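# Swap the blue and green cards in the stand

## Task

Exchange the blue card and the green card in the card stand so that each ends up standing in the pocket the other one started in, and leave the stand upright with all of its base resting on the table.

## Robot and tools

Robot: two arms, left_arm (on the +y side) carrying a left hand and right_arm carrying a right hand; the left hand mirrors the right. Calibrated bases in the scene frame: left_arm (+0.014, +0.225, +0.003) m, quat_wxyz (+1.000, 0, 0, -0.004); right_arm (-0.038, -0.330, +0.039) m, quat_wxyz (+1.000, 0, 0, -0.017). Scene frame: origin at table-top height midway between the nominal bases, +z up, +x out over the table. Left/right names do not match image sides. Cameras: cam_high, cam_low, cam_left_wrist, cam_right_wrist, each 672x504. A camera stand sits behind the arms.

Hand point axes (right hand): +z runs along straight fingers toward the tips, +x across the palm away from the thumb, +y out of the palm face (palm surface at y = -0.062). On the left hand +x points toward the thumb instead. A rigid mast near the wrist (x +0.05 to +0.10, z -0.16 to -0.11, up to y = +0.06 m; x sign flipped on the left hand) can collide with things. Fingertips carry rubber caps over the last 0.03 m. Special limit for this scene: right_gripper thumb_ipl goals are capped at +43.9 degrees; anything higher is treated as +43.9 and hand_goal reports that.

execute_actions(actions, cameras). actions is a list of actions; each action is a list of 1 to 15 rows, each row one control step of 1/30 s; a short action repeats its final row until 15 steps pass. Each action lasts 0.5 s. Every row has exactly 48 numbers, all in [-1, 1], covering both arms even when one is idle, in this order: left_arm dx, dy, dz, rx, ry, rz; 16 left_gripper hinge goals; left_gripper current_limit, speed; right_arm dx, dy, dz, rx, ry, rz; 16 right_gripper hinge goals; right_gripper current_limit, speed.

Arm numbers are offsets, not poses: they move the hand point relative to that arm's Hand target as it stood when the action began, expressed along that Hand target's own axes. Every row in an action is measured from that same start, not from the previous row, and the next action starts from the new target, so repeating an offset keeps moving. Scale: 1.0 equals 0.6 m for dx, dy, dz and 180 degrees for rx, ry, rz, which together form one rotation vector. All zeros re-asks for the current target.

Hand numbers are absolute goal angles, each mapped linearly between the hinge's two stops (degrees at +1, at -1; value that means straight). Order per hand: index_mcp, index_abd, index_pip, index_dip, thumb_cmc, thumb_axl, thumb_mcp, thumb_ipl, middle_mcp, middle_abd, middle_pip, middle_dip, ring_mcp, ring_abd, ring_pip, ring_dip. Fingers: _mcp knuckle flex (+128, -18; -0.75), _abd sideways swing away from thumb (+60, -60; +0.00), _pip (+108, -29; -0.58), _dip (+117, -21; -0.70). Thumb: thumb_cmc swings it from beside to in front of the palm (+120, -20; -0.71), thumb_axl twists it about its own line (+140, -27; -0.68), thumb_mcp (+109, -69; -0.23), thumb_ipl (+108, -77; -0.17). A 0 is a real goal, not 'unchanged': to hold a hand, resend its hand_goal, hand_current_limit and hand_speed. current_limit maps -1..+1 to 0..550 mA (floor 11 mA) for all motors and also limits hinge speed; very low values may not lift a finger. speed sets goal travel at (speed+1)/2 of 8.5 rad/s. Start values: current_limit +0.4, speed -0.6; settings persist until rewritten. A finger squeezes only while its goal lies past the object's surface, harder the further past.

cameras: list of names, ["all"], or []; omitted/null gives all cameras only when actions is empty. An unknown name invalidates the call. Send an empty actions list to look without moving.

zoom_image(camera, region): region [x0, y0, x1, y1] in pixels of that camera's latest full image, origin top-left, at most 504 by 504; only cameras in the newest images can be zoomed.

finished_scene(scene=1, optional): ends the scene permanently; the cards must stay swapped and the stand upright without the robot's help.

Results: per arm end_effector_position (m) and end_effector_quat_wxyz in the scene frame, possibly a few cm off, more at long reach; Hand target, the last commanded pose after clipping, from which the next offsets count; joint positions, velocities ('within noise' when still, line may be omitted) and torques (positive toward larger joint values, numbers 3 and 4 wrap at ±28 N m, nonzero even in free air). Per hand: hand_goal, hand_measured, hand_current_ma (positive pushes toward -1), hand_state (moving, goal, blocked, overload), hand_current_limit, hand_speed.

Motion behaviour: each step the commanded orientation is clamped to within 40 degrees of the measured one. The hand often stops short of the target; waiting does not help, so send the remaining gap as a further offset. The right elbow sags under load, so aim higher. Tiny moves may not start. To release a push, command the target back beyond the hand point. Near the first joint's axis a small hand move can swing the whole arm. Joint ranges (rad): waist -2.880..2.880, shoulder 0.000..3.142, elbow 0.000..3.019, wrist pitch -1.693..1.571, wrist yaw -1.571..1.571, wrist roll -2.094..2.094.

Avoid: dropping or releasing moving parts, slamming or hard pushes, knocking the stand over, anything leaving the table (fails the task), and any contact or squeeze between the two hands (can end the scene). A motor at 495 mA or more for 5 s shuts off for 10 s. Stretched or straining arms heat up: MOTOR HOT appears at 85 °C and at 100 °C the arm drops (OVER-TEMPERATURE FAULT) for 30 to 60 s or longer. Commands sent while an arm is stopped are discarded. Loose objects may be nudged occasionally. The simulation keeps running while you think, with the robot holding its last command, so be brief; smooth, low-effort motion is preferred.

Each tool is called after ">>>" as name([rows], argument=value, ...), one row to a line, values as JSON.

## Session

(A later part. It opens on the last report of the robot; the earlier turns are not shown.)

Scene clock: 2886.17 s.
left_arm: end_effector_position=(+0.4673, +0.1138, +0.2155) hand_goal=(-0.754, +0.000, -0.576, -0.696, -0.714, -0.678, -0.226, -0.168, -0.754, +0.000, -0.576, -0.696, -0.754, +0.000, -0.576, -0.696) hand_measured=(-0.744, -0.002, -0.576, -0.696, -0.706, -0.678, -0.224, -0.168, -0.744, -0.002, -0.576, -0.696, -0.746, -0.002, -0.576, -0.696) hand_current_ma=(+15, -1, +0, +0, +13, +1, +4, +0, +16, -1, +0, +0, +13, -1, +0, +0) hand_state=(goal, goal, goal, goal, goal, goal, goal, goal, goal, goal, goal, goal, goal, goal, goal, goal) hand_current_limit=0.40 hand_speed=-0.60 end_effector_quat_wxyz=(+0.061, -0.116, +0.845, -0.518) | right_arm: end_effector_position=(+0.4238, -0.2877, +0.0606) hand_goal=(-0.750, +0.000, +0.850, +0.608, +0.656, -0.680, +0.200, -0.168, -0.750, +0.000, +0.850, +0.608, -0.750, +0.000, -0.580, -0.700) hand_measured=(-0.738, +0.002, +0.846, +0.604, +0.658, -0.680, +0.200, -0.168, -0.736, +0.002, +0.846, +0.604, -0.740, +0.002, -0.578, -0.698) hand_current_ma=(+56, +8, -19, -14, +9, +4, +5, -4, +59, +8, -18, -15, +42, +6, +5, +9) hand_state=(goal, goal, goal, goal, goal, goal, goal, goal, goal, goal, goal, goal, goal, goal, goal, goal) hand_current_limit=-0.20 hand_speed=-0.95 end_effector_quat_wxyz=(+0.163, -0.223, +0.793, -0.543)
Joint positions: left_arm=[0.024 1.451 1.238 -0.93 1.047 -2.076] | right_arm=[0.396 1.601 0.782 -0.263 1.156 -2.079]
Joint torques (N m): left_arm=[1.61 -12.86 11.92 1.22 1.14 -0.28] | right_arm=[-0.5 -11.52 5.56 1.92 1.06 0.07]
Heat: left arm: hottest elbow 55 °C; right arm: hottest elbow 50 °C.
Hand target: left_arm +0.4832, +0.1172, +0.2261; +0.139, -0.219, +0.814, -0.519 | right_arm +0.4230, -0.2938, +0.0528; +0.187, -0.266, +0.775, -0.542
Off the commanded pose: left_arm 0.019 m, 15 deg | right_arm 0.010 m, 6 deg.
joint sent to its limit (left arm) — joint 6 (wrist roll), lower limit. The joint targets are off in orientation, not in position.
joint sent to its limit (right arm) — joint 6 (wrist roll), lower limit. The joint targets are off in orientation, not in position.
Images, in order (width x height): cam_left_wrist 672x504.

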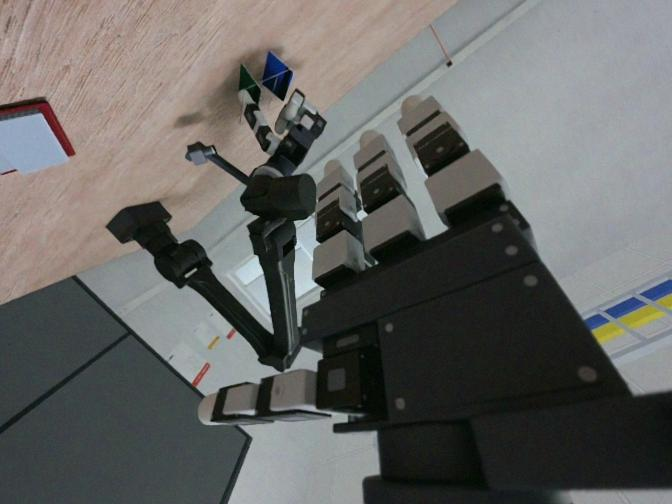

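>>> execute_actions([
  [[0,0,0,0,0,0,-0.754,0,-0.576,-0.696,-0.714,-0.678,-0.226,-0.168,-0.754,0,-0.576,-0.696,-0.754,0,-0.576,-0.696,0.4,-0.6,0,0,0,0,0,0,-0.75,0,0.85,0.609,0.657,-0.68,0.1,-0.168,-0.75,0,0.85,0.609,-0.75,0,-0.58,-0.7,-0.2,-0.9]],
  [[0,0,0,0,0,0,-0.754,0,-0.576,-0.696,-0.714,-0.678,-0.226,-0.168,-0.754,0,-0.576,-0.696,-0.754,0,-0.576,-0.696,0.4,-0.6,-0.0197,0.0158,0.0053,0,0,0,-0.75,0,0.85,0.609,0.657,-0.68,0.08,-0.168,-0.75,0,0.85,0.609,-0.75,0,-0.58,-0.7,-0.2,-0.9]],
], cameras=["cam_left_wrist"])

>>> zoom_image(camera="cam_left_wrist", region=[190, 30, 330, 170])

Scene clock: 2904.00 s.
left_arm: end_effector_position=(+0.4673, +0.1138, +0.2155) hand_goal=(-0.754, +0.000, -0.576, -0.696, -0.714, -0.678, -0.226, -0.168, -0.754, +0.000, -0.576, -0.696, -0.754, +0.000, -0.576, -0.696) hand_measured=(-0.744, -0.002, -0.576, -0.696, -0.706, -0.678, -0.224, -0.168, -0.744, -0.002, -0.576, -0.696, -0.746, -0.002, -0.576, -0.696) hand_current_ma=(+15, -1, +0, +0, +13, +1, +4, +0, +16, -1, +0, +0, +13, -1, +0, +0) hand_state=(goal, goal, goal, goal, goal, goal, goal, goal, goal, goal, goal, goal, goal, goal, goal, goal) hand_current_limit=0.40 hand_speed=-0.60 end_effector_quat_wxyz=(+0.061, -0.116, +0.845, -0.518) | right_arm: end_effector_position=(+0.4290, -0.2882, +0.0592) hand_goal=(-0.750, +0.000, +0.850, +0.608, +0.656, -0.680, +0.080, -0.168, -0.750, +0.000, +0.850, +0.608, -0.750, +0.000, -0.580, -0.700) hand_measured=(-0.738, +0.002, +0.846, +0.604, +0.686, -0.674, +0.092, -0.168, -0.736, +0.002, +0.846, +0.604, -0.740, +0.002, -0.578, -0.698) hand_current_ma=(+56, +8, -19, -14, +135, +27, +72, -2, +59, +8, -18, -15, +42, +6, +5, +9) hand_state=(goal, goal, goal, goal, blocked, goal, goal, goal, goal, goal, goal, goal, goal, goal, goal, goal) hand_current_limit=-0.20 hand_speed=-0.90 end_effector_quat_wxyz=(+0.171, -0.215, +0.792, -0.545)
Joint positions: left_arm=[0.024 1.451 1.238 -0.93 1.047 -2.076] | right_arm=[0.393 1.612 0.782 -0.23 1.162 -2.079]
Joint torques (N m): left_arm=[1.55 -12.92 11.95 1.22 1.14 -0.29] | right_arm=[0.44 -8.88 6.95 1.61 0.74 0.08]
Heat: left arm: hottest elbow 55 °C; right arm: hottest elbow 46 °C.
Hand target: left_arm +0.4832, +0.1172, +0.2261; +0.139, -0.219, +0.814, -0.519 | right_arm +0.4322, -0.2862, +0.0429; +0.187, -0.266, +0.775, -0.542
Off the commanded pose: left_arm 0.019 m, 15 deg | right_arm 0.017 m, 7 deg.
joint sent to its limit (left arm) — joint 6 (wrist roll), lower limit. The joint targets are off in orientation, not in position.
joint sent to its limit (right arm) — joint 6 (wrist roll), lower limit. The joint targets are off in orientation, not in position.
Images, in order (width x height): cam_left_wrist 672x504.

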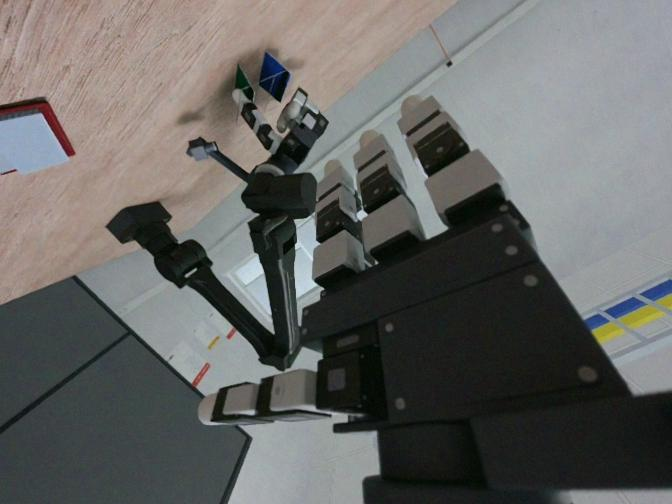

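Scaled by 3.600 from the camera's 672x504 image, which has a finer 960x720 frame.

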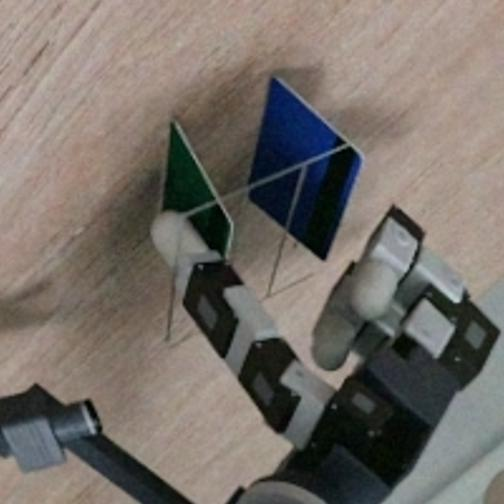

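>>> execute_actions([
  [[0,0,0,0,0,0,-0.754,0,-0.576,-0.696,-0.714,-0.678,-0.226,-0.168,-0.754,0,-0.576,-0.696,-0.754,0,-0.576,-0.696,0.4,-0.6,0,-0.028,0,0,0,0,-0.75,0,0.85,0.609,0.657,-0.68,0.12,-0.168,-0.75,0,0.85,0.609,-0.75,0,-0.58,-0.7,-0.2,-0.9]],
], cameras=["cam_left_wrist"])

>>> zoom_image(camera="cam_left_wrist", region=[190, 30, 330, 170])

Scene clock: 2920.60 s.
left_arm: end_effector_position=(+0.4673, +0.1138, +0.2155) hand_goal=(-0.754, +0.000, -0.576, -0.696, -0.714, -0.678, -0.226, -0.168, -0.754, +0.000, -0.576, -0.696, -0.754, +0.000, -0.576, -0.696) hand_measured=(-0.744, -0.002, -0.576, -0.696, -0.706, -0.678, -0.224, -0.168, -0.744, -0.002, -0.576, -0.696, -0.746, -0.002, -0.576, -0.696) hand_current_ma=(+15, -1, +0, +0, +13, +1, +4, +0, +16, -1, +0, +0, +13, -1, +0, +0) hand_state=(goal, goal, goal, goal, goal, goal, goal, goal, goal, goal, goal, goal, goal, goal, goal, goal) hand_current_limit=0.40 hand_speed=-0.60 end_effector_quat_wxyz=(+0.061, -0.116, +0.845, -0.518) | right_arm: end_effector_position=(+0.4245, -0.2899, +0.0555) hand_goal=(-0.750, +0.000, +0.850, +0.608, +0.656, -0.680, +0.120, -0.168, -0.750, +0.000, +0.850, +0.608, -0.750, +0.000, -0.580, -0.700) hand_measured=(-0.738, +0.002, +0.846, +0.604, +0.654, -0.680, +0.120, -0.168, -0.738, +0.002, +0.846, +0.604, -0.740, +0.002, -0.578, -0.698) hand_current_ma=(+55, +8, -19, -13, -6, +3, +5, -4, +59, +8, -18, -15, +42, +6, +5, +9) hand_state=(goal, goal, goal, goal, goal, goal, goal, goal, goal, goal, goal, goal, goal, goal, goal, goal) hand_current_limit=-0.20 hand_speed=-0.90 end_effector_quat_wxyz=(+0.160, -0.223, +0.793, -0.544)
Joint positions: left_arm=[0.024 1.451 1.238 -0.93 1.047 -2.076] | right_arm=[0.391 1.615 0.782 -0.255 1.157 -2.079]
Joint torques (N m): left_arm=[1.67 -12.92 11.9 1.22 1.14 -0.29] | right_arm=[-0.44 -11.69 8.29 0.64 1.02 0.07]
Heat: left arm: hottest elbow 55 °C; right arm: hottest elbow 46 °C.
Hand target: left_arm +0.4832, +0.1172, +0.2261; +0.139, -0.219, +0.814, -0.519 | right_arm +0.4356, -0.2909, +0.0585; +0.187, -0.266, +0.775, -0.542
Off the commanded pose: left_arm 0.019 m, 15 deg | right_arm 0.012 m, 6 deg.
joint sent to its limit (left arm) — joint 6 (wrist roll), lower limit. The joint targets are off in orientation, not in position.
joint sent to its limit (right arm) — joint 6 (wrist roll), lower limit. The joint targets are off in orientation, not in position.
Images, in order (width x height): cam_left_wrist 672x504.

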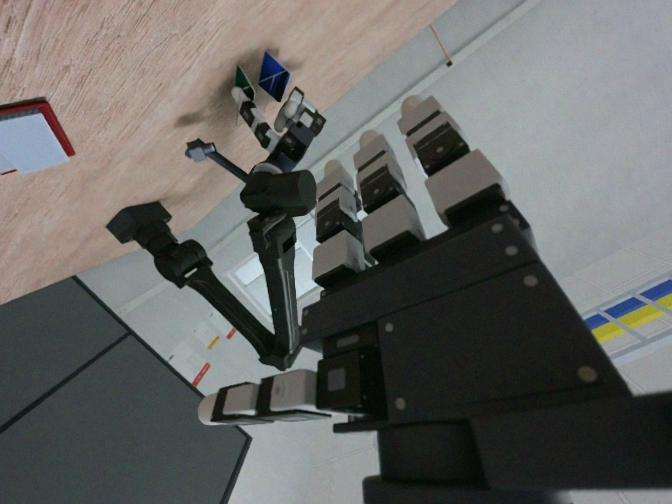

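Scaled by 3.600 from the camera's 672x504 image, which has a finer 960x720 frame.

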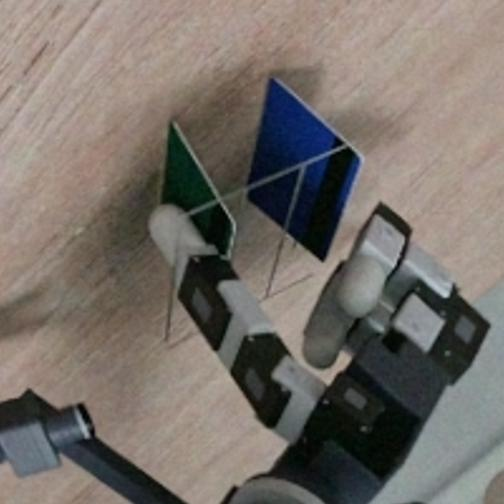

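>>> execute_actions([
  [[0,0,0,0,0,0,-0.754,0,-0.576,-0.696,-0.714,-0.678,-0.226,-0.168,-0.754,0,-0.576,-0.696,-0.754,0,-0.576,-0.696,0.4,-0.6,-0.0272,0.0032,-0.0088,0,0,0,-0.75,0,0.85,0.609,0.657,-0.68,0.12,-0.168,-0.75,0,0.85,0.609,-0.75,0,-0.58,-0.7,-0.2,-0.9]],
], cameras=["cam_left_wrist"])

>>> zoom_image(camera="cam_left_wrist", region=[190, 30, 330, 170])

Scene clock: 2936.27 s.
left_arm: end_effector_position=(+0.4673, +0.1138, +0.2155) hand_goal=(-0.754, +0.000, -0.576, -0.696, -0.714, -0.678, -0.226, -0.168, -0.754, +0.000, -0.576, -0.696, -0.754, +0.000, -0.576, -0.696) hand_measured=(-0.744, -0.002, -0.576, -0.696, -0.706, -0.678, -0.224, -0.168, -0.744, -0.002, -0.576, -0.696, -0.746, -0.002, -0.576, -0.696) hand_current_ma=(+15, -1, +0, +0, +13, +1, +4, +0, +16, -1, +0, +0, +13, -1, +0, +0) hand_state=(goal, goal, goal, goal, goal, goal, goal, goal, goal, goal, goal, goal, goal, goal, goal, goal) hand_current_limit=0.40 hand_speed=-0.60 end_effector_quat_wxyz=(+0.061, -0.116, +0.845, -0.518) | right_arm: end_effector_position=(+0.4284, -0.2868, +0.0523) hand_goal=(-0.750, +0.000, +0.850, +0.608, +0.656, -0.680, +0.120, -0.168, -0.750, +0.000, +0.850, +0.608, -0.750, +0.000, -0.580, -0.700) hand_measured=(-0.738, +0.002, +0.846, +0.604, +0.658, -0.680, +0.122, -0.168, -0.738, +0.002, +0.846, +0.604, -0.740, +0.002, -0.578, -0.698) hand_current_ma=(+55, +8, -19, -13, +9, +3, +6, -4, +59, +8, -18, -15, +42, +6, +5, +9) hand_state=(goal, goal, goal, goal, goal, goal, goal, goal, goal, goal, goal, goal, goal, goal, goal, goal) hand_current_limit=-0.20 hand_speed=-0.90 end_effector_quat_wxyz=(+0.156, -0.227, +0.792, -0.545)
Joint positions: left_arm=[0.024 1.451 1.238 -0.93 1.047 -2.076] | right_arm=[0.395 1.635 0.8 -0.264 1.157 -2.079]
Joint torques (N m): left_arm=[1.55 -12.86 11.96 1.22 1.15 -0.28] | right_arm=[1.14 -11.63 9.24 0.7 1.17 0.07]
Heat: left arm: hottest elbow 55 °C; right arm: hottest elbow 45 °C.
Hand target: left_arm +0.4832, +0.1172, +0.2261; +0.139, -0.219, +0.814, -0.519 | right_arm +0.4450, -0.2765, +0.0586; +0.187, -0.266, +0.775, -0.542
Off the commanded pose: left_arm 0.019 m, 15 deg | right_arm 0.021 m, 6 deg.
joint sent to its limit (left arm) — joint 6 (wrist roll), lower limit. The joint targets are off in orientation, not in position.
joint sent to its limit (right arm) — joint 6 (wrist roll), lower limit. The joint targets are off in orientation, not in position.
Images, in order (width x height): cam_left_wrist 672x504.

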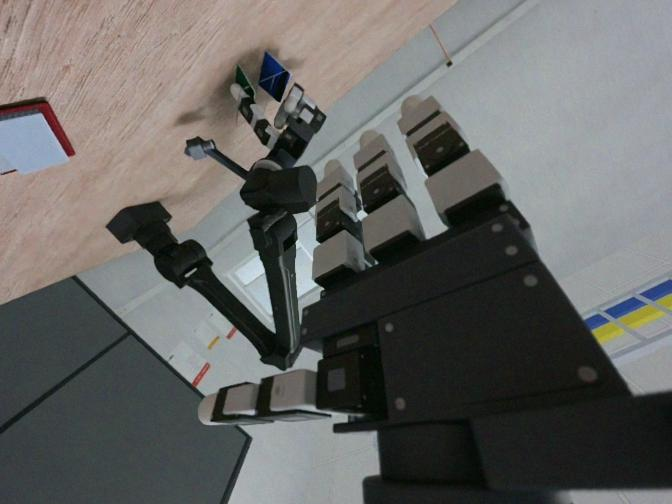

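Scaled by 3.600 from the camera's 672x504 image, which has a finer 960x720 frame.

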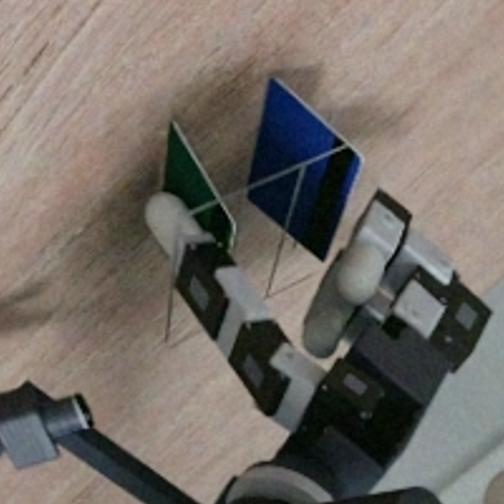

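>>> execute_actions([
  [[0,0,0,0,0,0,-0.754,0,-0.576,-0.696,-0.714,-0.678,-0.226,-0.168,-0.754,0,-0.576,-0.696,-0.754,0,-0.576,-0.696,0.4,-0.6,-0.0063,-0.0243,-0.0058,0,0,0,-0.75,0,0.85,0.609,0.657,-0.68,0.14,-0.168,-0.75,0,0.85,0.609,-0.75,0,-0.58,-0.7,-0.2,-0.95]],
  [[0,0,0,0,0,0,-0.754,0,-0.576,-0.696,-0.714,-0.678,-0.226,-0.168,-0.754,0,-0.576,-0.696,-0.754,0,-0.576,-0.696,0.4,-0.6,-0.005,-0.0193,-0.0052,0,0,0,-0.75,0,0.85,0.609,0.657,-0.68,0.2,-0.168,-0.75,0,0.85,0.609,-0.75,0,-0.58,-0.7,-0.2,-0.97]],
  [[0,0,0,0,0,0,-0.754,0,-0.576,-0.696,-0.714,-0.678,-0.226,-0.168,-0.754,0,-0.576,-0.696,-0.754,0,-0.576,-0.696,0.4,-0.6,-0.0037,-0.0158,-0.0048,0,0,0,-0.75,0,0.85,0.609,0.657,-0.68,0.24,-0.168,-0.75,0,0.85,0.609,-0.75,0,-0.58,-0.7,-0.2,-0.97]],
  [[0,0,0,0,0,0,-0.754,0,-0.576,-0.696,-0.714,-0.678,-0.226,-0.168,-0.754,0,-0.576,-0.696,-0.754,0,-0.576,-0.696,0.4,-0.6,-0.0023,-0.0125,-0.0047,0,0,0,-0.75,0,0.85,0.609,0.657,-0.68,0.27,-0.168,-0.75,0,0.85,0.609,-0.75,0,-0.58,-0.7,-0.2,-0.97]],
], cameras=["cam_left_wrist"])

>>> zoom_image(camera="cam_left_wrist", region=[190, 30, 330, 170])

Scene clock: 2977.20 s.
left_arm: end_effector_position=(+0.4673, +0.1138, +0.2155) hand_goal=(-0.754, +0.000, -0.576, -0.696, -0.714, -0.678, -0.226, -0.168, -0.754, +0.000, -0.576, -0.696, -0.754, +0.000, -0.576, -0.696) hand_measured=(-0.744, -0.002, -0.576, -0.696, -0.706, -0.678, -0.224, -0.168, -0.744, -0.002, -0.576, -0.696, -0.746, -0.002, -0.576, -0.696) hand_current_ma=(+15, -1, +0, +0, +13, +1, +4, +0, +16, -1, +0, +0, +13, -1, +0, +0) hand_state=(goal, goal, goal, goal, goal, goal, goal, goal, goal, goal, goal, goal, goal, goal, goal, goal) hand_current_limit=0.40 hand_speed=-0.60 end_effector_quat_wxyz=(+0.061, -0.116, +0.845, -0.518) | right_arm: end_effector_position=(+0.4338, -0.2840, +0.0764) hand_goal=(-0.750, +0.000, +0.850, +0.608, +0.656, -0.680, +0.270, -0.168, -0.750, +0.000, +0.850, +0.608, -0.750, +0.000, -0.580, -0.700) hand_measured=(-0.738, +0.002, +0.846, +0.604, +0.658, -0.680, +0.254, -0.168, -0.738, +0.002, +0.846, +0.604, -0.740, +0.002, -0.578, -0.698) hand_current_ma=(+55, +8, -19, -13, +5, +3, -87, -4, +59, +8, -18, -15, +42, +6, +5, +9) hand_state=(goal, goal, goal, goal, goal, goal, goal, goal, goal, goal, goal, goal, goal, goal, goal, goal) hand_current_limit=-0.20 hand_speed=-0.97 end_effector_quat_wxyz=(+0.138, -0.241, +0.791, -0.546)
Joint positions: left_arm=[0.024 1.451 1.238 -0.93 1.047 -2.076] | right_arm=[0.396 1.608 0.867 -0.403 1.157 -2.079]
Joint torques (N m): left_arm=[1.79 -12.86 11.93 1.24 1.15 -0.28] | right_arm=[1.14 -15.38 10 0.7 1.3 0.06]
Heat: left arm: hottest elbow 55 °C; right arm: hottest elbow 45 °C.
Hand target: left_arm +0.4832, +0.1172, +0.2261; +0.139, -0.219, +0.814, -0.519 | right_arm +0.4552, -0.2726, +0.1035; +0.187, -0.266, +0.775, -0.542
Off the commanded pose: left_arm 0.019 m, 15 deg | right_arm 0.036 m, 7 deg.
joint sent to its limit (left arm) — joint 6 (wrist roll), lower limit. The joint targets are off in orientation, not in position.
joint sent to its limit (right arm) — joint 6 (wrist roll), lower limit. The joint targets are off in orientation, not in position.
Images, in order (width x height): cam_left_wrist 672x504.

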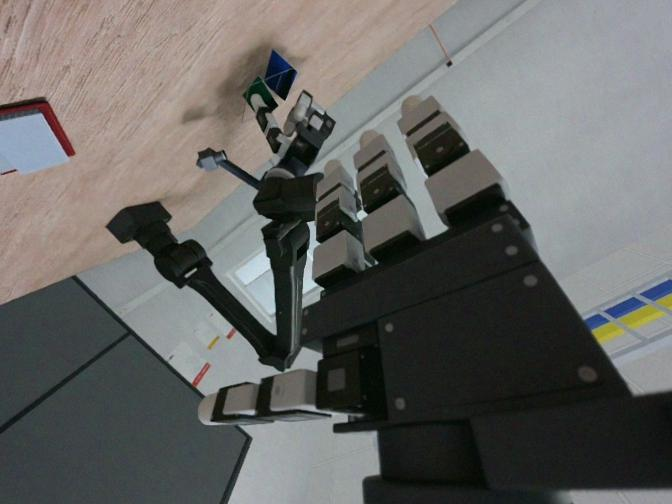

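Scaled by 3.600 from the camera's 672x504 image, which has a finer 960x720 frame.

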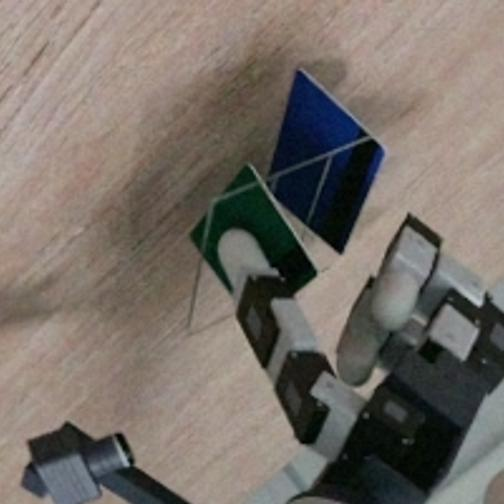

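>>> execute_actions([
  [[0,0,0,0,0,0,-0.754,0,-0.576,-0.696,-0.714,-0.678,-0.226,-0.168,-0.754,0,-0.576,-0.696,-0.754,0,-0.576,-0.696,0.4,-0.6,0.0198,0.0517,0.0152,0,0,0,-0.75,0,0.85,0.609,0.657,-0.68,0.26,-0.168,-0.75,0,0.85,0.609,-0.75,0,-0.58,-0.7,-0.2,-0.97]],
  [[0,0,0,0,0,0,-0.754,0,-0.576,-0.696,-0.714,-0.678,-0.226,-0.168,-0.754,0,-0.576,-0.696,-0.754,0,-0.576,-0.696,0.4,-0.6,0.0198,0.0517,0.0152,0,0,0,-0.75,0,0.85,0.609,0.657,-0.68,0.25,-0.168,-0.75,0,0.85,0.609,-0.75,0,-0.58,-0.7,-0.2,-0.97]],
], cameras=["cam_left_wrist"])

>>> zoom_image(camera="cam_left_wrist", region=[190, 30, 330, 170])

Scene clock: 3102.40 s.
left_arm: end_effector_position=(+0.4673, +0.1138, +0.2155) hand_goal=(-0.754, +0.000, -0.576, -0.696, -0.714, -0.678, -0.226, -0.168, -0.754, +0.000, -0.576, -0.696, -0.754, +0.000, -0.576, -0.696) hand_measured=(-0.744, -0.002, -0.576, -0.696, -0.706, -0.678, -0.224, -0.168, -0.744, -0.002, -0.576, -0.696, -0.746, -0.002, -0.576, -0.696) hand_current_ma=(+15, -1, +0, +0, +13, +1, +4, +0, +16, -1, +0, +0, +13, -1, +0, +0) hand_state=(goal, goal, goal, goal, goal, goal, goal, goal, goal, goal, goal, goal, goal, goal, goal, goal) hand_current_limit=0.40 hand_speed=-0.60 end_effector_quat_wxyz=(+0.061, -0.116, +0.845, -0.518) | right_arm: end_effector_position=(+0.4384, -0.2827, +0.0524) hand_goal=(-0.750, +0.000, +0.850, +0.608, +0.656, -0.680, +0.250, -0.168, -0.750, +0.000, +0.850, +0.608, -0.750, +0.000, -0.580, -0.700) hand_measured=(-0.738, +0.002, +0.846, +0.604, +0.658, -0.680, +0.256, -0.166, -0.746, +0.002, +0.852, +0.604, -0.740, +0.002, -0.578, -0.698) hand_current_ma=(+52, +8, -18, -13, +11, +3, +30, +8, +17, +8, +4, -15, +47, +6, +5, +9) hand_state=(goal, goal, goal, goal, goal, goal, goal, goal, goal, goal, goal, goal, goal, goal, goal, goal) hand_current_limit=-0.20 hand_speed=-0.97 end_effector_quat_wxyz=(+0.168, -0.220, +0.792, -0.544)
Joint positions: left_arm=[0.024 1.451 1.238 -0.93 1.047 -2.076] | right_arm=[0.396 1.651 0.812 -0.232 1.159 -2.08]
Joint torques (N m): left_arm=[1.49 -12.86 11.95 1.2 1.14 -0.29] | right_arm=[0.38 -11.4 5.08 2.11 0.9 0.1]
Heat: left arm: hottest elbow 55 °C; right arm: hottest elbow 51 °C.
Hand target: left_arm +0.4832, +0.1172, +0.2261; +0.139, -0.219, +0.814, -0.519 | right_arm +0.4339, -0.2840, +0.0388; +0.187, -0.266, +0.775, -0.542
Off the commanded pose: left_arm 0.019 m, 15 deg | right_arm 0.014 m, 6 deg.
joint sent to its limit (left arm) — joint 6 (wrist roll), lower limit. The joint targets are off in orientation, not in position.
joint sent to its limit (right arm) — joint 6 (wrist roll), lower limit. The joint targets are off in orientation, not in position.
Images, in order (width x height): cam_left_wrist 672x504.

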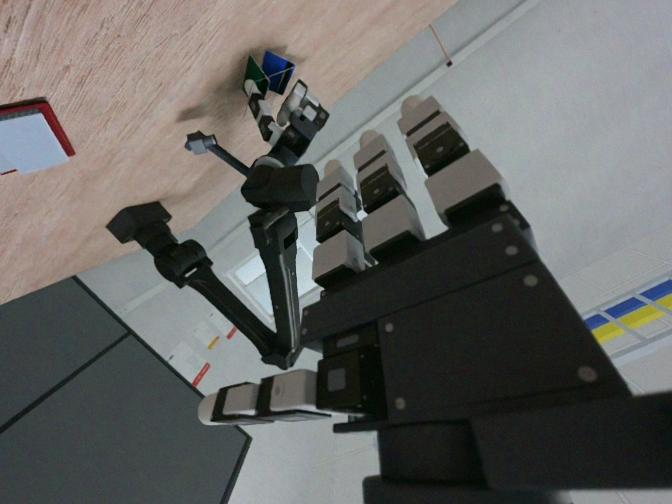

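Scaled by 3.600 from the camera's 672x504 image, which has a finer 960x720 frame.

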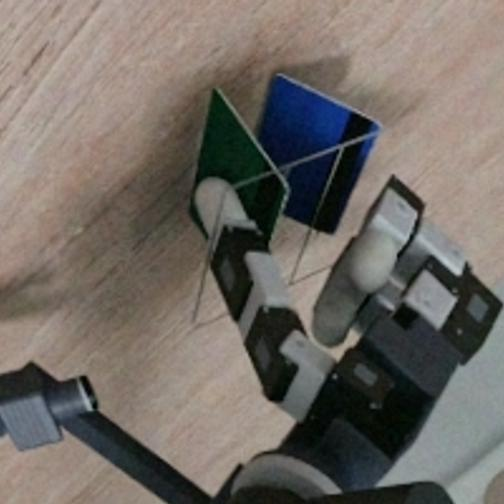

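>>> execute_actions([
  [[0,0,0,0,0,0,-0.754,0,-0.576,-0.696,-0.714,-0.678,-0.226,-0.168,-0.754,0,-0.576,-0.696,-0.754,0,-0.576,-0.696,0.4,-0.6,-0.005,-0.02,0.026,0,0,0,-0.75,0,0.85,0.609,0.657,-0.68,0.17,-0.168,-0.75,0,0.85,0.609,-0.75,0,-0.58,-0.7,-0.2,-0.93]],
  [[0,0,0,0,0,0,-0.754,0,-0.576,-0.696,-0.714,-0.678,-0.226,-0.168,-0.754,0,-0.576,-0.696,-0.754,0,-0.576,-0.696,0.4,-0.6,-0.005,-0.02,0.026,0,0,0,-0.75,0,0.85,0.609,0.657,-0.68,0.08,-0.168,-0.75,0,0.85,0.609,-0.75,0,-0.58,-0.7,-0.2,-0.93]],
], cameras=["cam_left_wrist"])

>>> zoom_image(camera="cam_left_wrist", region=[190, 30, 330, 170])

Scene clock: 3129.87 s.
left_arm: end_effector_position=(+0.4673, +0.1138, +0.2155) hand_goal=(-0.754, +0.000, -0.576, -0.696, -0.714, -0.678, -0.226, -0.168, -0.754, +0.000, -0.576, -0.696, -0.754, +0.000, -0.576, -0.696) hand_measured=(-0.744, -0.002, -0.576, -0.696, -0.706, -0.678, -0.224, -0.168, -0.744, -0.002, -0.576, -0.696, -0.746, -0.002, -0.576, -0.696) hand_current_ma=(+15, -1, +0, +0, +13, +1, +4, +0, +16, -1, +0, +0, +13, -1, +0, +0) hand_state=(goal, goal, goal, goal, goal, goal, goal, goal, goal, goal, goal, goal, goal, goal, goal, goal) hand_current_limit=0.40 hand_speed=-0.60 end_effector_quat_wxyz=(+0.061, -0.116, +0.845, -0.518) | right_arm: end_effector_position=(+0.4442, -0.3105, +0.0454) hand_goal=(-0.750, +0.000, +0.850, +0.608, +0.656, -0.680, +0.080, -0.168, -0.750, +0.000, +0.850, +0.608, -0.750, +0.000, -0.580, -0.700) hand_measured=(-0.738, +0.002, +0.846, +0.604, +0.652, -0.682, +0.082, -0.168, -0.746, +0.002, +0.852, +0.604, -0.740, +0.002, -0.578, -0.698) hand_current_ma=(+52, +8, -18, -13, -13, -10, +9, -1, +16, +8, +5, -15, +47, +6, +5, +9) hand_state=(goal, goal, goal, goal, goal, goal, goal, goal, goal, goal, goal, goal, goal, goal, goal, goal) hand_current_limit=-0.20 hand_speed=-0.93 end_effector_quat_wxyz=(+0.141, -0.203, +0.801, -0.545)
Joint positions: left_arm=[0.024 1.451 1.238 -0.93 1.047 -2.076] | right_arm=[0.331 1.677 0.835 -0.253 1.147 -2.08]
Joint torques (N m): left_arm=[1.61 -12.86 11.9 1.25 1.14 -0.28] | right_arm=[-0.32 -12.1 9.21 0.7 1 0.07]
Heat: left arm: hottest elbow 55 °C; right arm: hottest elbow 45 °C.
Hand target: left_arm +0.4832, +0.1172, +0.2261; +0.139, -0.219, +0.814, -0.519 | right_arm +0.4618, -0.3099, +0.0508; +0.187, -0.266, +0.775, -0.542
Off the commanded pose: left_arm 0.019 m, 15 deg | right_arm 0.018 m, 9 deg.
joint sent to its limit (left arm) — joint 6 (wrist roll), lower limit. The joint targets are off in orientation, not in position.
joint sent to its limit (right arm) — joint 6 (wrist roll), lower limit. The joint targets are off in orientation, not in position.
Images, in order (width x height): cam_left_wrist 672x504.

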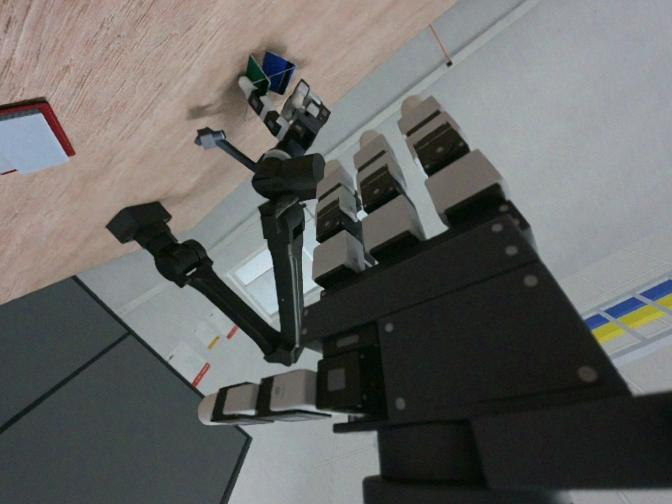

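Scaled by 3.600 from the camera's 672x504 image, which has a finer 960x720 frame.

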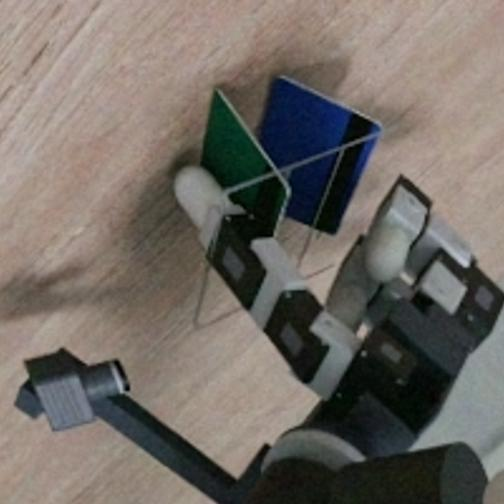

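>>> execute_actions([
  [[0,0,0,0,0,0,-0.754,0,-0.576,-0.696,-0.714,-0.678,-0.226,-0.168,-0.754,0,-0.576,-0.696,-0.754,0,-0.576,-0.696,0.4,-0.6,-0.006,-0.0362,-0.0128,0,0,0,-0.75,0,0.85,0.609,0.657,-0.68,0.05,-0.168,-0.75,0,0.85,0.609,-0.75,0,-0.58,-0.7,-0.2,-0.9]],
  [[0,0,0,0,0,0,-0.754,0,-0.576,-0.696,-0.714,-0.678,-0.226,-0.168,-0.754,0,-0.576,-0.696,-0.754,0,-0.576,-0.696,0.4,-0.6,-0.006,-0.0362,-0.0128,0,0,0,-0.75,0,0.85,0.609,0.657,-0.68,0.05,-0.168,-0.75,0,0.85,0.609,-0.75,0,-0.58,-0.7,-0.2,-0.9]],
], cameras=["cam_left_wrist"])

>>> zoom_image(camera="cam_left_wrist", region=[190, 30, 330, 170])

Scene clock: 3159.10 s.
left_arm: end_effector_position=(+0.4673, +0.1138, +0.2155) hand_goal=(-0.754, +0.000, -0.576, -0.696, -0.714, -0.678, -0.226, -0.168, -0.754, +0.000, -0.576, -0.696, -0.754, +0.000, -0.576, -0.696) hand_measured=(-0.744, -0.002, -0.576, -0.696, -0.706, -0.678, -0.224, -0.168, -0.744, -0.002, -0.576, -0.696, -0.746, -0.002, -0.576, -0.696) hand_current_ma=(+15, -1, +0, +0, +13, +1, +4, +0, +16, -1, +0, +0, +13, -1, +0, +0) hand_state=(goal, goal, goal, goal, goal, goal, goal, goal, goal, goal, goal, goal, goal, goal, goal, goal) hand_current_limit=0.40 hand_speed=-0.60 end_effector_quat_wxyz=(+0.061, -0.116, +0.845, -0.518) | right_arm: end_effector_position=(+0.4485, -0.3096, +0.0753) hand_goal=(-0.750, +0.000, +0.850, +0.608, +0.656, -0.680, +0.050, -0.168, -0.750, +0.000, +0.850, +0.608, -0.750, +0.000, -0.580, -0.700) hand_measured=(-0.738, +0.002, +0.846, +0.604, +0.652, -0.682, +0.052, -0.168, -0.746, +0.002, +0.852, +0.604, -0.740, +0.002, -0.578, -0.698) hand_current_ma=(+52, +8, -18, -13, -14, -10, +10, -1, +16, +8, +5, -15, +47, +6, +5, +9) hand_state=(goal, goal, goal, goal, goal, goal, goal, goal, goal, goal, goal, goal, goal, goal, goal, goal) hand_current_limit=-0.20 hand_speed=-0.90 end_effector_quat_wxyz=(+0.127, -0.212, +0.800, -0.547)
Joint positions: left_arm=[0.024 1.451 1.238 -0.93 1.047 -2.076] | right_arm=[0.331 1.633 0.894 -0.39 1.149 -2.08]
Joint torques (N m): left_arm=[1.61 -12.86 11.92 1.2 1.15 -0.28] | right_arm=[0.09 -14.86 9.63 0.62 1.06 0.07]
Heat: left arm: hottest elbow 55 °C; right arm: hottest elbow 47 °C.
Hand target: left_arm +0.4832, +0.1172, +0.2261; +0.139, -0.219, +0.814, -0.519 | right_arm +0.4677, -0.3059, +0.0968; +0.187, -0.266, +0.775, -0.542
Off the commanded pose: left_arm 0.019 m, 15 deg | right_arm 0.029 m, 10 deg.
joint sent to its limit (left arm) — joint 6 (wrist roll), lower limit. The joint targets are off in orientation, not in position.
joint sent to its limit (right arm) — joint 6 (wrist roll), lower limit. The joint targets are off in orientation, not in position.
Images, in order (width x height): cam_left_wrist 672x504.

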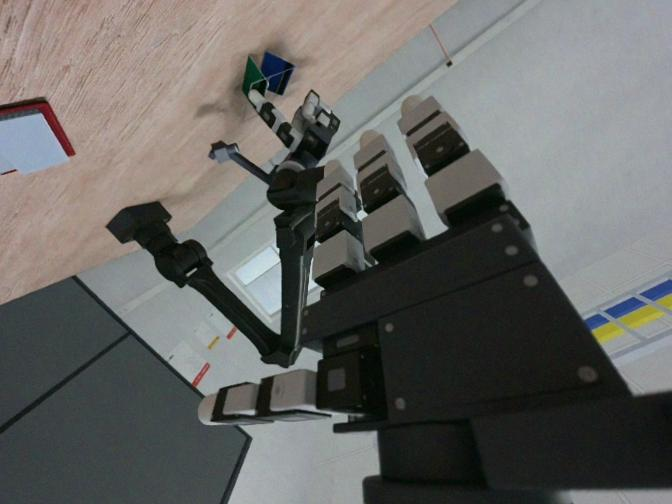

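Scaled by 3.600 from the camera's 672x504 image, which has a finer 960x720 frame.

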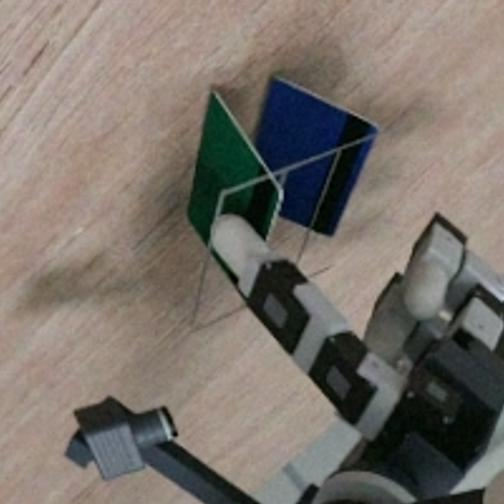

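>>> execute_actions([
  [[0,0,0,0,0,0,-0.754,0,-0.576,-0.696,-0.714,-0.678,-0.226,-0.168,-0.754,0,-0.576,-0.696,-0.754,0,-0.576,-0.696,0.4,-0.6,0,0,0,0,0,0,-0.4,0,0.65,0.3,0.657,-0.68,0.1,-0.168,-0.4,0,0.65,0.3,-0.75,0,-0.58,-0.7,-0.2,-0.8]],
  [[0,0,0,0,0,0,-0.754,0,-0.576,-0.696,-0.714,-0.678,-0.226,-0.168,-0.754,0,-0.576,-0.696,-0.754,0,-0.576,-0.696,0.4,-0.6,0,0,0,0,0,0,-0.133,0,0.401,-0.077,0.657,-0.68,0.1,-0.168,-0.133,0,0.401,-0.077,-0.75,0,-0.58,-0.7,-0.2,-0.8]],
], cameras=["cam_left_wrist","cam_low"])

>>> zoom_image(camera="cam_left_wrist", region=[190, 30, 330, 170])

>>> zoom_image(camera="cam_low", region=[230, 190, 350, 290])

Scene clock: 3194.43 s.
left_arm: end_effector_position=(+0.4673, +0.1138, +0.2155) hand_goal=(-0.754, +0.000, -0.576, -0.696, -0.714, -0.678, -0.226, -0.168, -0.754, +0.000, -0.576, -0.696, -0.754, +0.000, -0.576, -0.696) hand_measured=(-0.744, -0.002, -0.576, -0.696, -0.706, -0.678, -0.224, -0.168, -0.744, -0.002, -0.576, -0.696, -0.746, -0.002, -0.576, -0.696) hand_current_ma=(+15, -1, +0, +0, +13, +1, +4, +0, +16, -1, +0, +0, +13, -1, +0, +0) hand_state=(goal, goal, goal, goal, goal, goal, goal, goal, goal, goal, goal, goal, goal, goal, goal, goal) hand_current_limit=0.40 hand_speed=-0.60 end_effector_quat_wxyz=(+0.061, -0.116, +0.845, -0.518) | right_arm: end_effector_position=(+0.4502, -0.3097, +0.0776) hand_goal=(-0.134, +0.000, +0.400, -0.078, +0.656, -0.680, +0.100, -0.168, -0.134, +0.000, +0.400, -0.078, -0.750, +0.000, -0.580, -0.700) hand_measured=(-0.134, +0.002, +0.402, -0.076, +0.654, -0.682, +0.090, -0.172, -0.156, +0.004, +0.400, -0.076, -0.740, +0.002, -0.578, -0.698) hand_current_ma=(-1, +8, +4, +9, -11, -10, -58, -17, -104, +11, -3, +10, +47, +6, +5, +9) hand_state=(goal, goal, goal, goal, goal, goal, goal, goal, blocked, goal, goal, goal, goal, goal, goal, goal) hand_current_limit=-0.20 hand_speed=-0.80 end_effector_quat_wxyz=(+0.128, -0.210, +0.799, -0.548)
Joint positions: left_arm=[0.024 1.451 1.238 -0.93 1.047 -2.076] | right_arm=[0.331 1.632 0.898 -0.39 1.153 -2.081]
Joint torques (N m): left_arm=[1.67 -12.75 11.92 1.24 1.14 -0.29] | right_arm=[0.09 -15.09 9.47 0.65 0.84 0.08]
Heat: left arm: hottest elbow 55 °C; right arm: hottest elbow 51 °C.
Hand target: left_arm +0.4832, +0.1172, +0.2261; +0.139, -0.219, +0.814, -0.519 | right_arm +0.4677, -0.3059, +0.0968; +0.187, -0.266, +0.775, -0.542
Off the commanded pose: left_arm 0.019 m, 15 deg | right_arm 0.026 m, 10 deg.
joint sent to its limit (left arm) — joint 6 (wrist roll), lower limit. The joint targets are off in orientation, not in position.
joint sent to its limit (right arm) — joint 6 (wrist roll), lower limit. The joint targets are off in orientation, not in position.
Images, in order (width x height): cam_low 672x504, cam_left_wrist 672x504.

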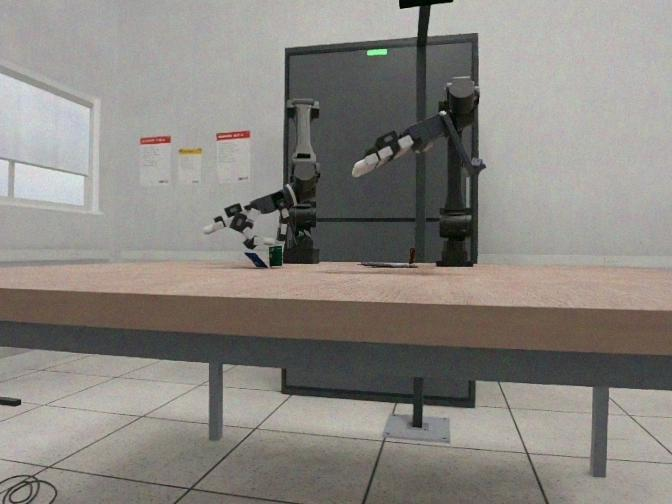

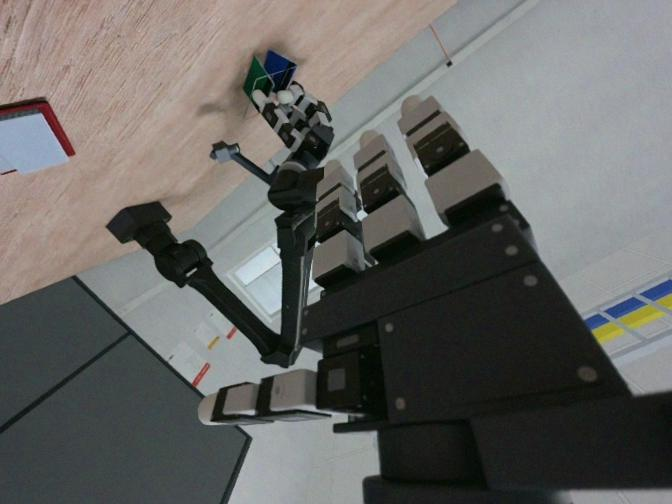

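Scaled by 3.600 from the camera's 672x504 image, which has a finer 960x720 frame.

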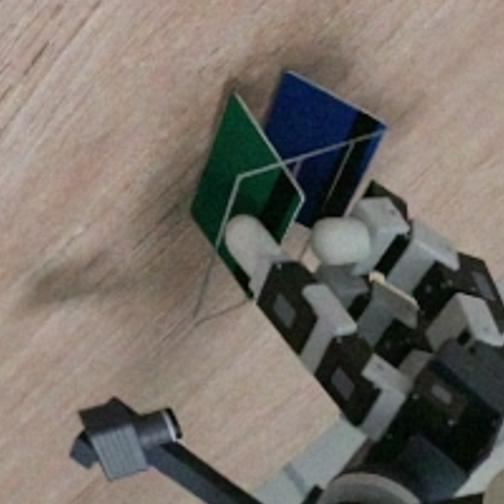

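Scaled by 4.200 from the camera's 672x504 image, which has a finer 960x720 frame.

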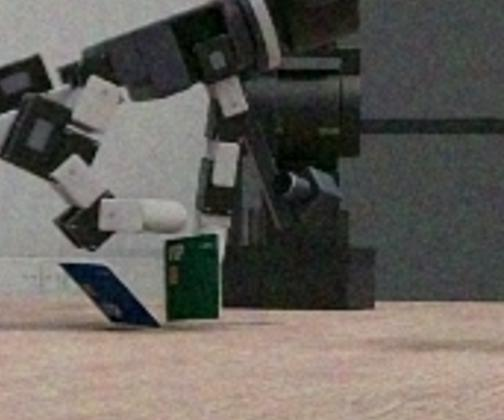

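>>> execute_actions([
  [[0,0,0,0,0,0,-0.754,0,-0.576,-0.696,-0.714,-0.678,-0.226,-0.168,-0.754,0,-0.576,-0.696,-0.754,0,-0.576,-0.696,0.4,-0.6,0,0,0,0,0,0,-0.223,0,0.528,-0.18,0.657,-0.68,0.1,-0.168,-0.223,0,0.528,-0.18,-0.75,0,-0.58,-0.7,-0.2,-0.85]],
  [[0,0,0,0,0,0,-0.754,0,-0.576,-0.696,-0.714,-0.678,-0.226,-0.168,-0.754,0,-0.576,-0.696,-0.754,0,-0.576,-0.696,0.4,-0.6,0,0,0,0,0,0,-0.142,0,0.447,-0.403,0.657,-0.68,0.1,-0.168,-0.142,0,0.447,-0.403,-0.75,0,-0.58,-0.7,-0.2,-0.85]],
  [[0,0,0,0,0,0,-0.754,0,-0.576,-0.696,-0.714,-0.678,-0.226,-0.168,-0.754,0,-0.576,-0.696,-0.754,0,-0.576,-0.696,0.4,-0.6,0,0,0,0,0,0,-0.06,0,0.366,-0.626,0.657,-0.68,0.1,-0.168,-0.06,0,0.366,-0.626,-0.75,0,-0.58,-0.7,-0.2,-0.85]],
], cameras=["cam_left_wrist","cam_low"])

>>> zoom_image(camera="cam_left_wrist", region=[190, 30, 330, 170])

>>> zoom_image(camera="cam_low", region=[230, 210, 310, 280])

Scene clock: 3262.50 s.
left_arm: end_effector_position=(+0.4673, +0.1138, +0.2155) hand_goal=(-0.754, +0.000, -0.576, -0.696, -0.714, -0.678, -0.226, -0.168, -0.754, +0.000, -0.576, -0.696, -0.754, +0.000, -0.576, -0.696) hand_measured=(-0.744, -0.002, -0.576, -0.696, -0.706, -0.678, -0.224, -0.168, -0.744, -0.002, -0.576, -0.696, -0.746, -0.002, -0.576, -0.696) hand_current_ma=(+15, -1, +0, +0, +13, +1, +4, +0, +16, -1, +0, +0, +13, -1, +0, +0) hand_state=(goal, goal, goal, goal, goal, goal, goal, goal, goal, goal, goal, goal, goal, goal, goal, goal) hand_current_limit=0.40 hand_speed=-0.60 end_effector_quat_wxyz=(+0.061, -0.116, +0.845, -0.518) | right_arm: end_effector_position=(+0.4518, -0.3092, +0.0804) hand_goal=(-0.060, +0.000, +0.366, -0.626, +0.656, -0.680, +0.100, -0.168, -0.060, +0.000, +0.366, -0.626, -0.750, +0.000, -0.580, -0.700) hand_measured=(-0.048, +0.004, +0.372, -0.616, +0.654, -0.682, +0.088, -0.174, -0.056, +0.002, +0.382, -0.608, -0.740, +0.002, -0.578, -0.698) hand_current_ma=(+52, +11, +21, +46, -9, -10, -72, -29, +17, +5, +65, +78, +47, +6, +5, +9) hand_state=(goal, goal, goal, goal, goal, goal, goal, goal, goal, goal, goal, goal, goal, goal, goal, goal) hand_current_limit=-0.20 hand_speed=-0.85 end_effector_quat_wxyz=(+0.131, -0.209, +0.799, -0.548)
Joint positions: left_arm=[0.024 1.451 1.238 -0.93 1.047 -2.076] | right_arm=[0.331 1.628 0.901 -0.39 1.153 -2.082]
Joint torques (N m): left_arm=[1.61 -12.92 11.92 1.24 1.14 -0.28] | right_arm=[0.09 -14.68 9.32 0.64 0.77 0.09]
Heat: left arm: hottest elbow 56 °C; right arm: hottest elbow 52 °C.
Hand target: left_arm +0.4832, +0.1172, +0.2261; +0.139, -0.219, +0.814, -0.519 | right_arm +0.4677, -0.3059, +0.0968; +0.187, -0.266, +0.775, -0.542
Off the commanded pose: left_arm 0.019 m, 15 deg | right_arm 0.023 m, 10 deg.
joint sent to its limit (left arm) — joint 6 (wrist roll), lower limit. The joint targets are off in orientation, not in position.
joint sent to its limit (right arm) — joint 6 (wrist roll), lower limit. The joint targets are off in orientation, not in position.
Images, in order (width x height): cam_low 672x504, cam_left_wrist 672x504.

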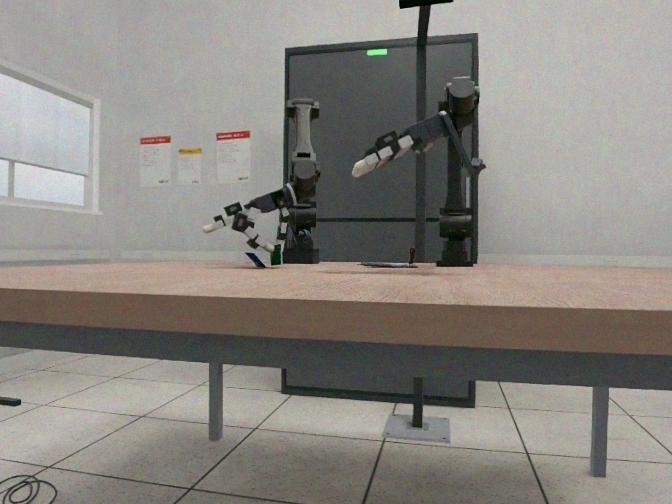

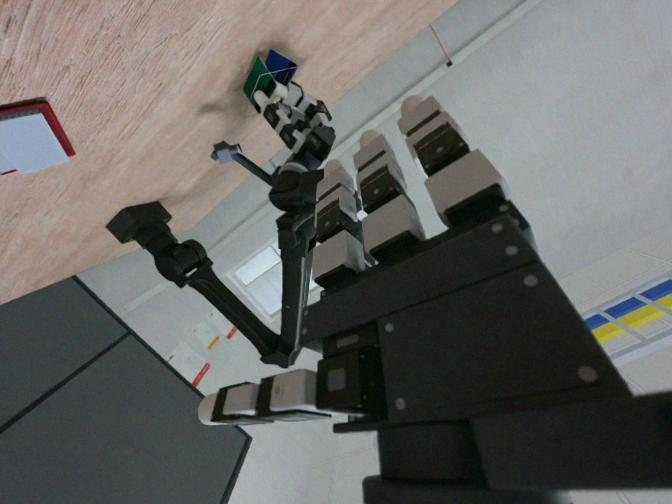

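Scaled by 3.600 from the camera's 672x504 image, which has a finer 960x720 frame.

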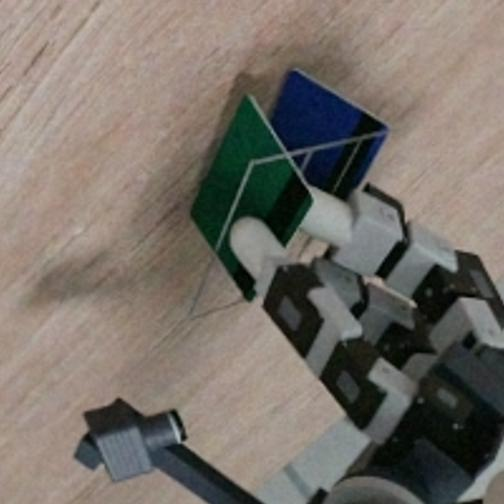

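Scaled by 6.300 from the camera's 672x504 image, which has a finer 960x720 frame.

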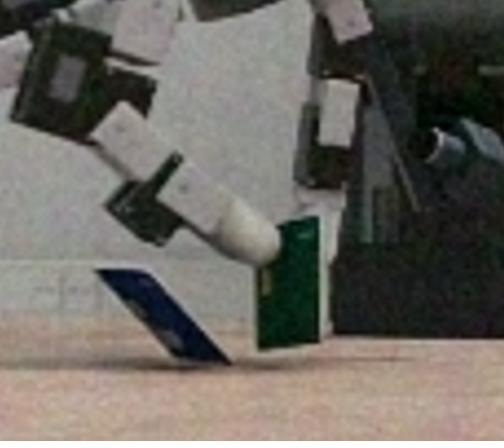

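>>> execute_actions([
  [[0,0,0,0,0,0,-0.754,0,-0.576,-0.696,-0.714,-0.678,-0.226,-0.168,-0.754,0,-0.576,-0.696,-0.754,0,-0.576,-0.696,0.4,-0.6,0,0,0,0,0,0,0.09,0,0.3,-0.66,0.657,-0.68,0.12,-0.168,0.09,0,0.3,-0.66,-0.75,0,-0.58,-0.7,-0.2,-0.9]],
  [[0,0,0,0,0,0,-0.754,0,-0.576,-0.696,-0.714,-0.678,-0.226,-0.168,-0.754,0,-0.576,-0.696,-0.754,0,-0.576,-0.696,0.4,-0.6,0,0,0,0,0,0,0.12,0,0.3,-0.66,0.657,-0.68,0.14,-0.168,0.12,0,0.3,-0.66,-0.75,0,-0.58,-0.7,-0.2,-0.9]],
], cameras=["cam_left_wrist","cam_low"])

>>> zoom_image(camera="cam_left_wrist", region=[190, 30, 330, 170])

>>> zoom_image(camera="cam_low", region=[230, 210, 310, 280])

Scene clock: 3326.87 s.
left_arm: end_effector_position=(+0.4673, +0.1138, +0.2155) hand_goal=(-0.754, +0.000, -0.576, -0.696, -0.714, -0.678, -0.226, -0.168, -0.754, +0.000, -0.576, -0.696, -0.754, +0.000, -0.576, -0.696) hand_measured=(-0.744, -0.002, -0.576, -0.696, -0.706, -0.678, -0.224, -0.168, -0.744, -0.002, -0.576, -0.696, -0.746, -0.002, -0.576, -0.696) hand_current_ma=(+15, -1, +0, +0, +13, +1, +4, +0, +16, -1, +0, +0, +13, -1, +0, +0) hand_state=(goal, goal, goal, goal, goal, goal, goal, goal, goal, goal, goal, goal, goal, goal, goal, goal) hand_current_limit=0.40 hand_speed=-0.60 end_effector_quat_wxyz=(+0.061, -0.116, +0.845, -0.518) | right_arm: end_effector_position=(+0.4525, -0.3089, +0.0818) hand_goal=(+0.120, +0.000, +0.300, -0.660, +0.656, -0.680, +0.140, -0.168, +0.120, +0.000, +0.300, -0.660, -0.750, +0.000, -0.580, -0.700) hand_measured=(+0.044, +0.002, +0.288, -0.666, +0.650, -0.682, +0.086, -0.182, +0.048, +0.002, +0.302, -0.654, -0.740, +0.002, -0.578, -0.698) hand_current_ma=(-220, +10, -53, -21, -23, -10, -220, -88, -220, +5, +6, +24, +47, +6, +5, +9) hand_state=(blocked, goal, goal, goal, goal, goal, blocked, goal, blocked, goal, goal, goal, goal, goal, goal, goal) hand_current_limit=-0.20 hand_speed=-0.90 end_effector_quat_wxyz=(+0.133, -0.208, +0.799, -0.548)
Joint positions: left_arm=[0.024 1.451 1.238 -0.93 1.047 -2.076] | right_arm=[0.331 1.626 0.902 -0.39 1.152 -2.082]
Joint torques (N m): left_arm=[1.67 -12.81 11.92 1.24 1.14 -0.28] | right_arm=[0.09 -14.51 9.26 0.65 0.76 0.09]
Heat: left arm: hottest elbow 56 °C; right arm: hottest elbow 48 °C.
Hand target: left_arm +0.4832, +0.1172, +0.2261; +0.139, -0.219, +0.814, -0.519 | right_arm +0.4677, -0.3058, +0.0968; +0.187, -0.266, +0.775, -0.542
Off the commanded pose: left_arm 0.019 m, 15 deg | right_arm 0.022 m, 10 deg.
joint sent to its limit (left arm) — joint 6 (wrist roll), lower limit. The joint targets are off in orientation, not in position.
joint sent to its limit (right arm) — joint 6 (wrist roll), lower limit. The joint targets are off in orientation, not in position.
Images, in order (width x height): cam_low 672x504, cam_left_wrist 672x504.

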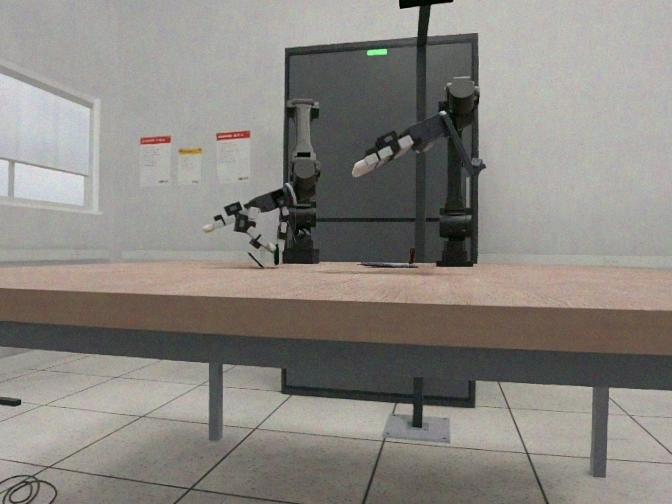

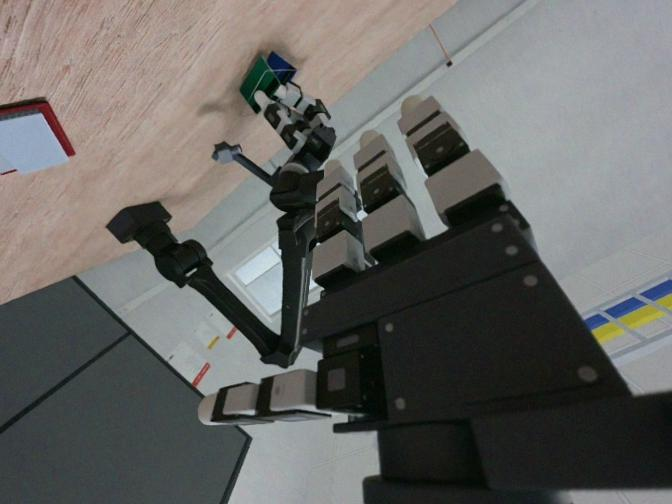

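Scaled by 3.600 from the camera's 672x504 image, which has a finer 960x720 frame.

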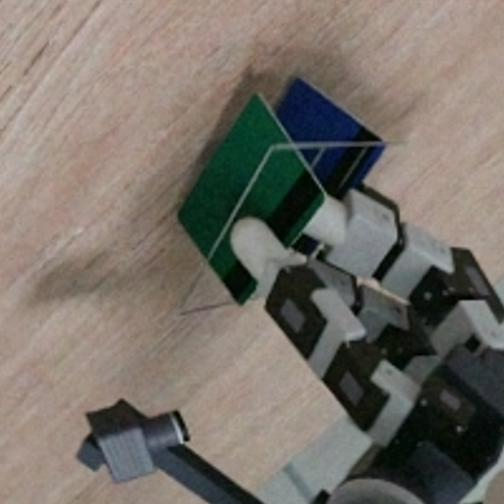

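Scaled by 6.300 from the camera's 672x504 image, which has a finer 960x720 frame.

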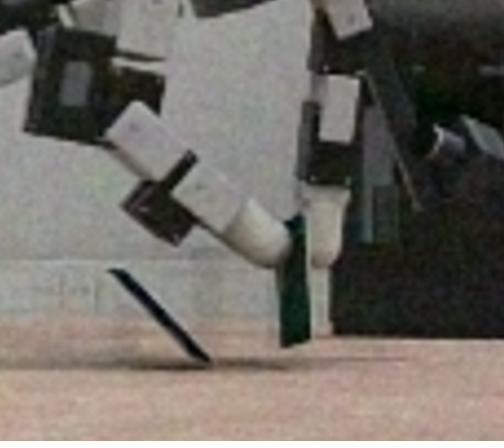

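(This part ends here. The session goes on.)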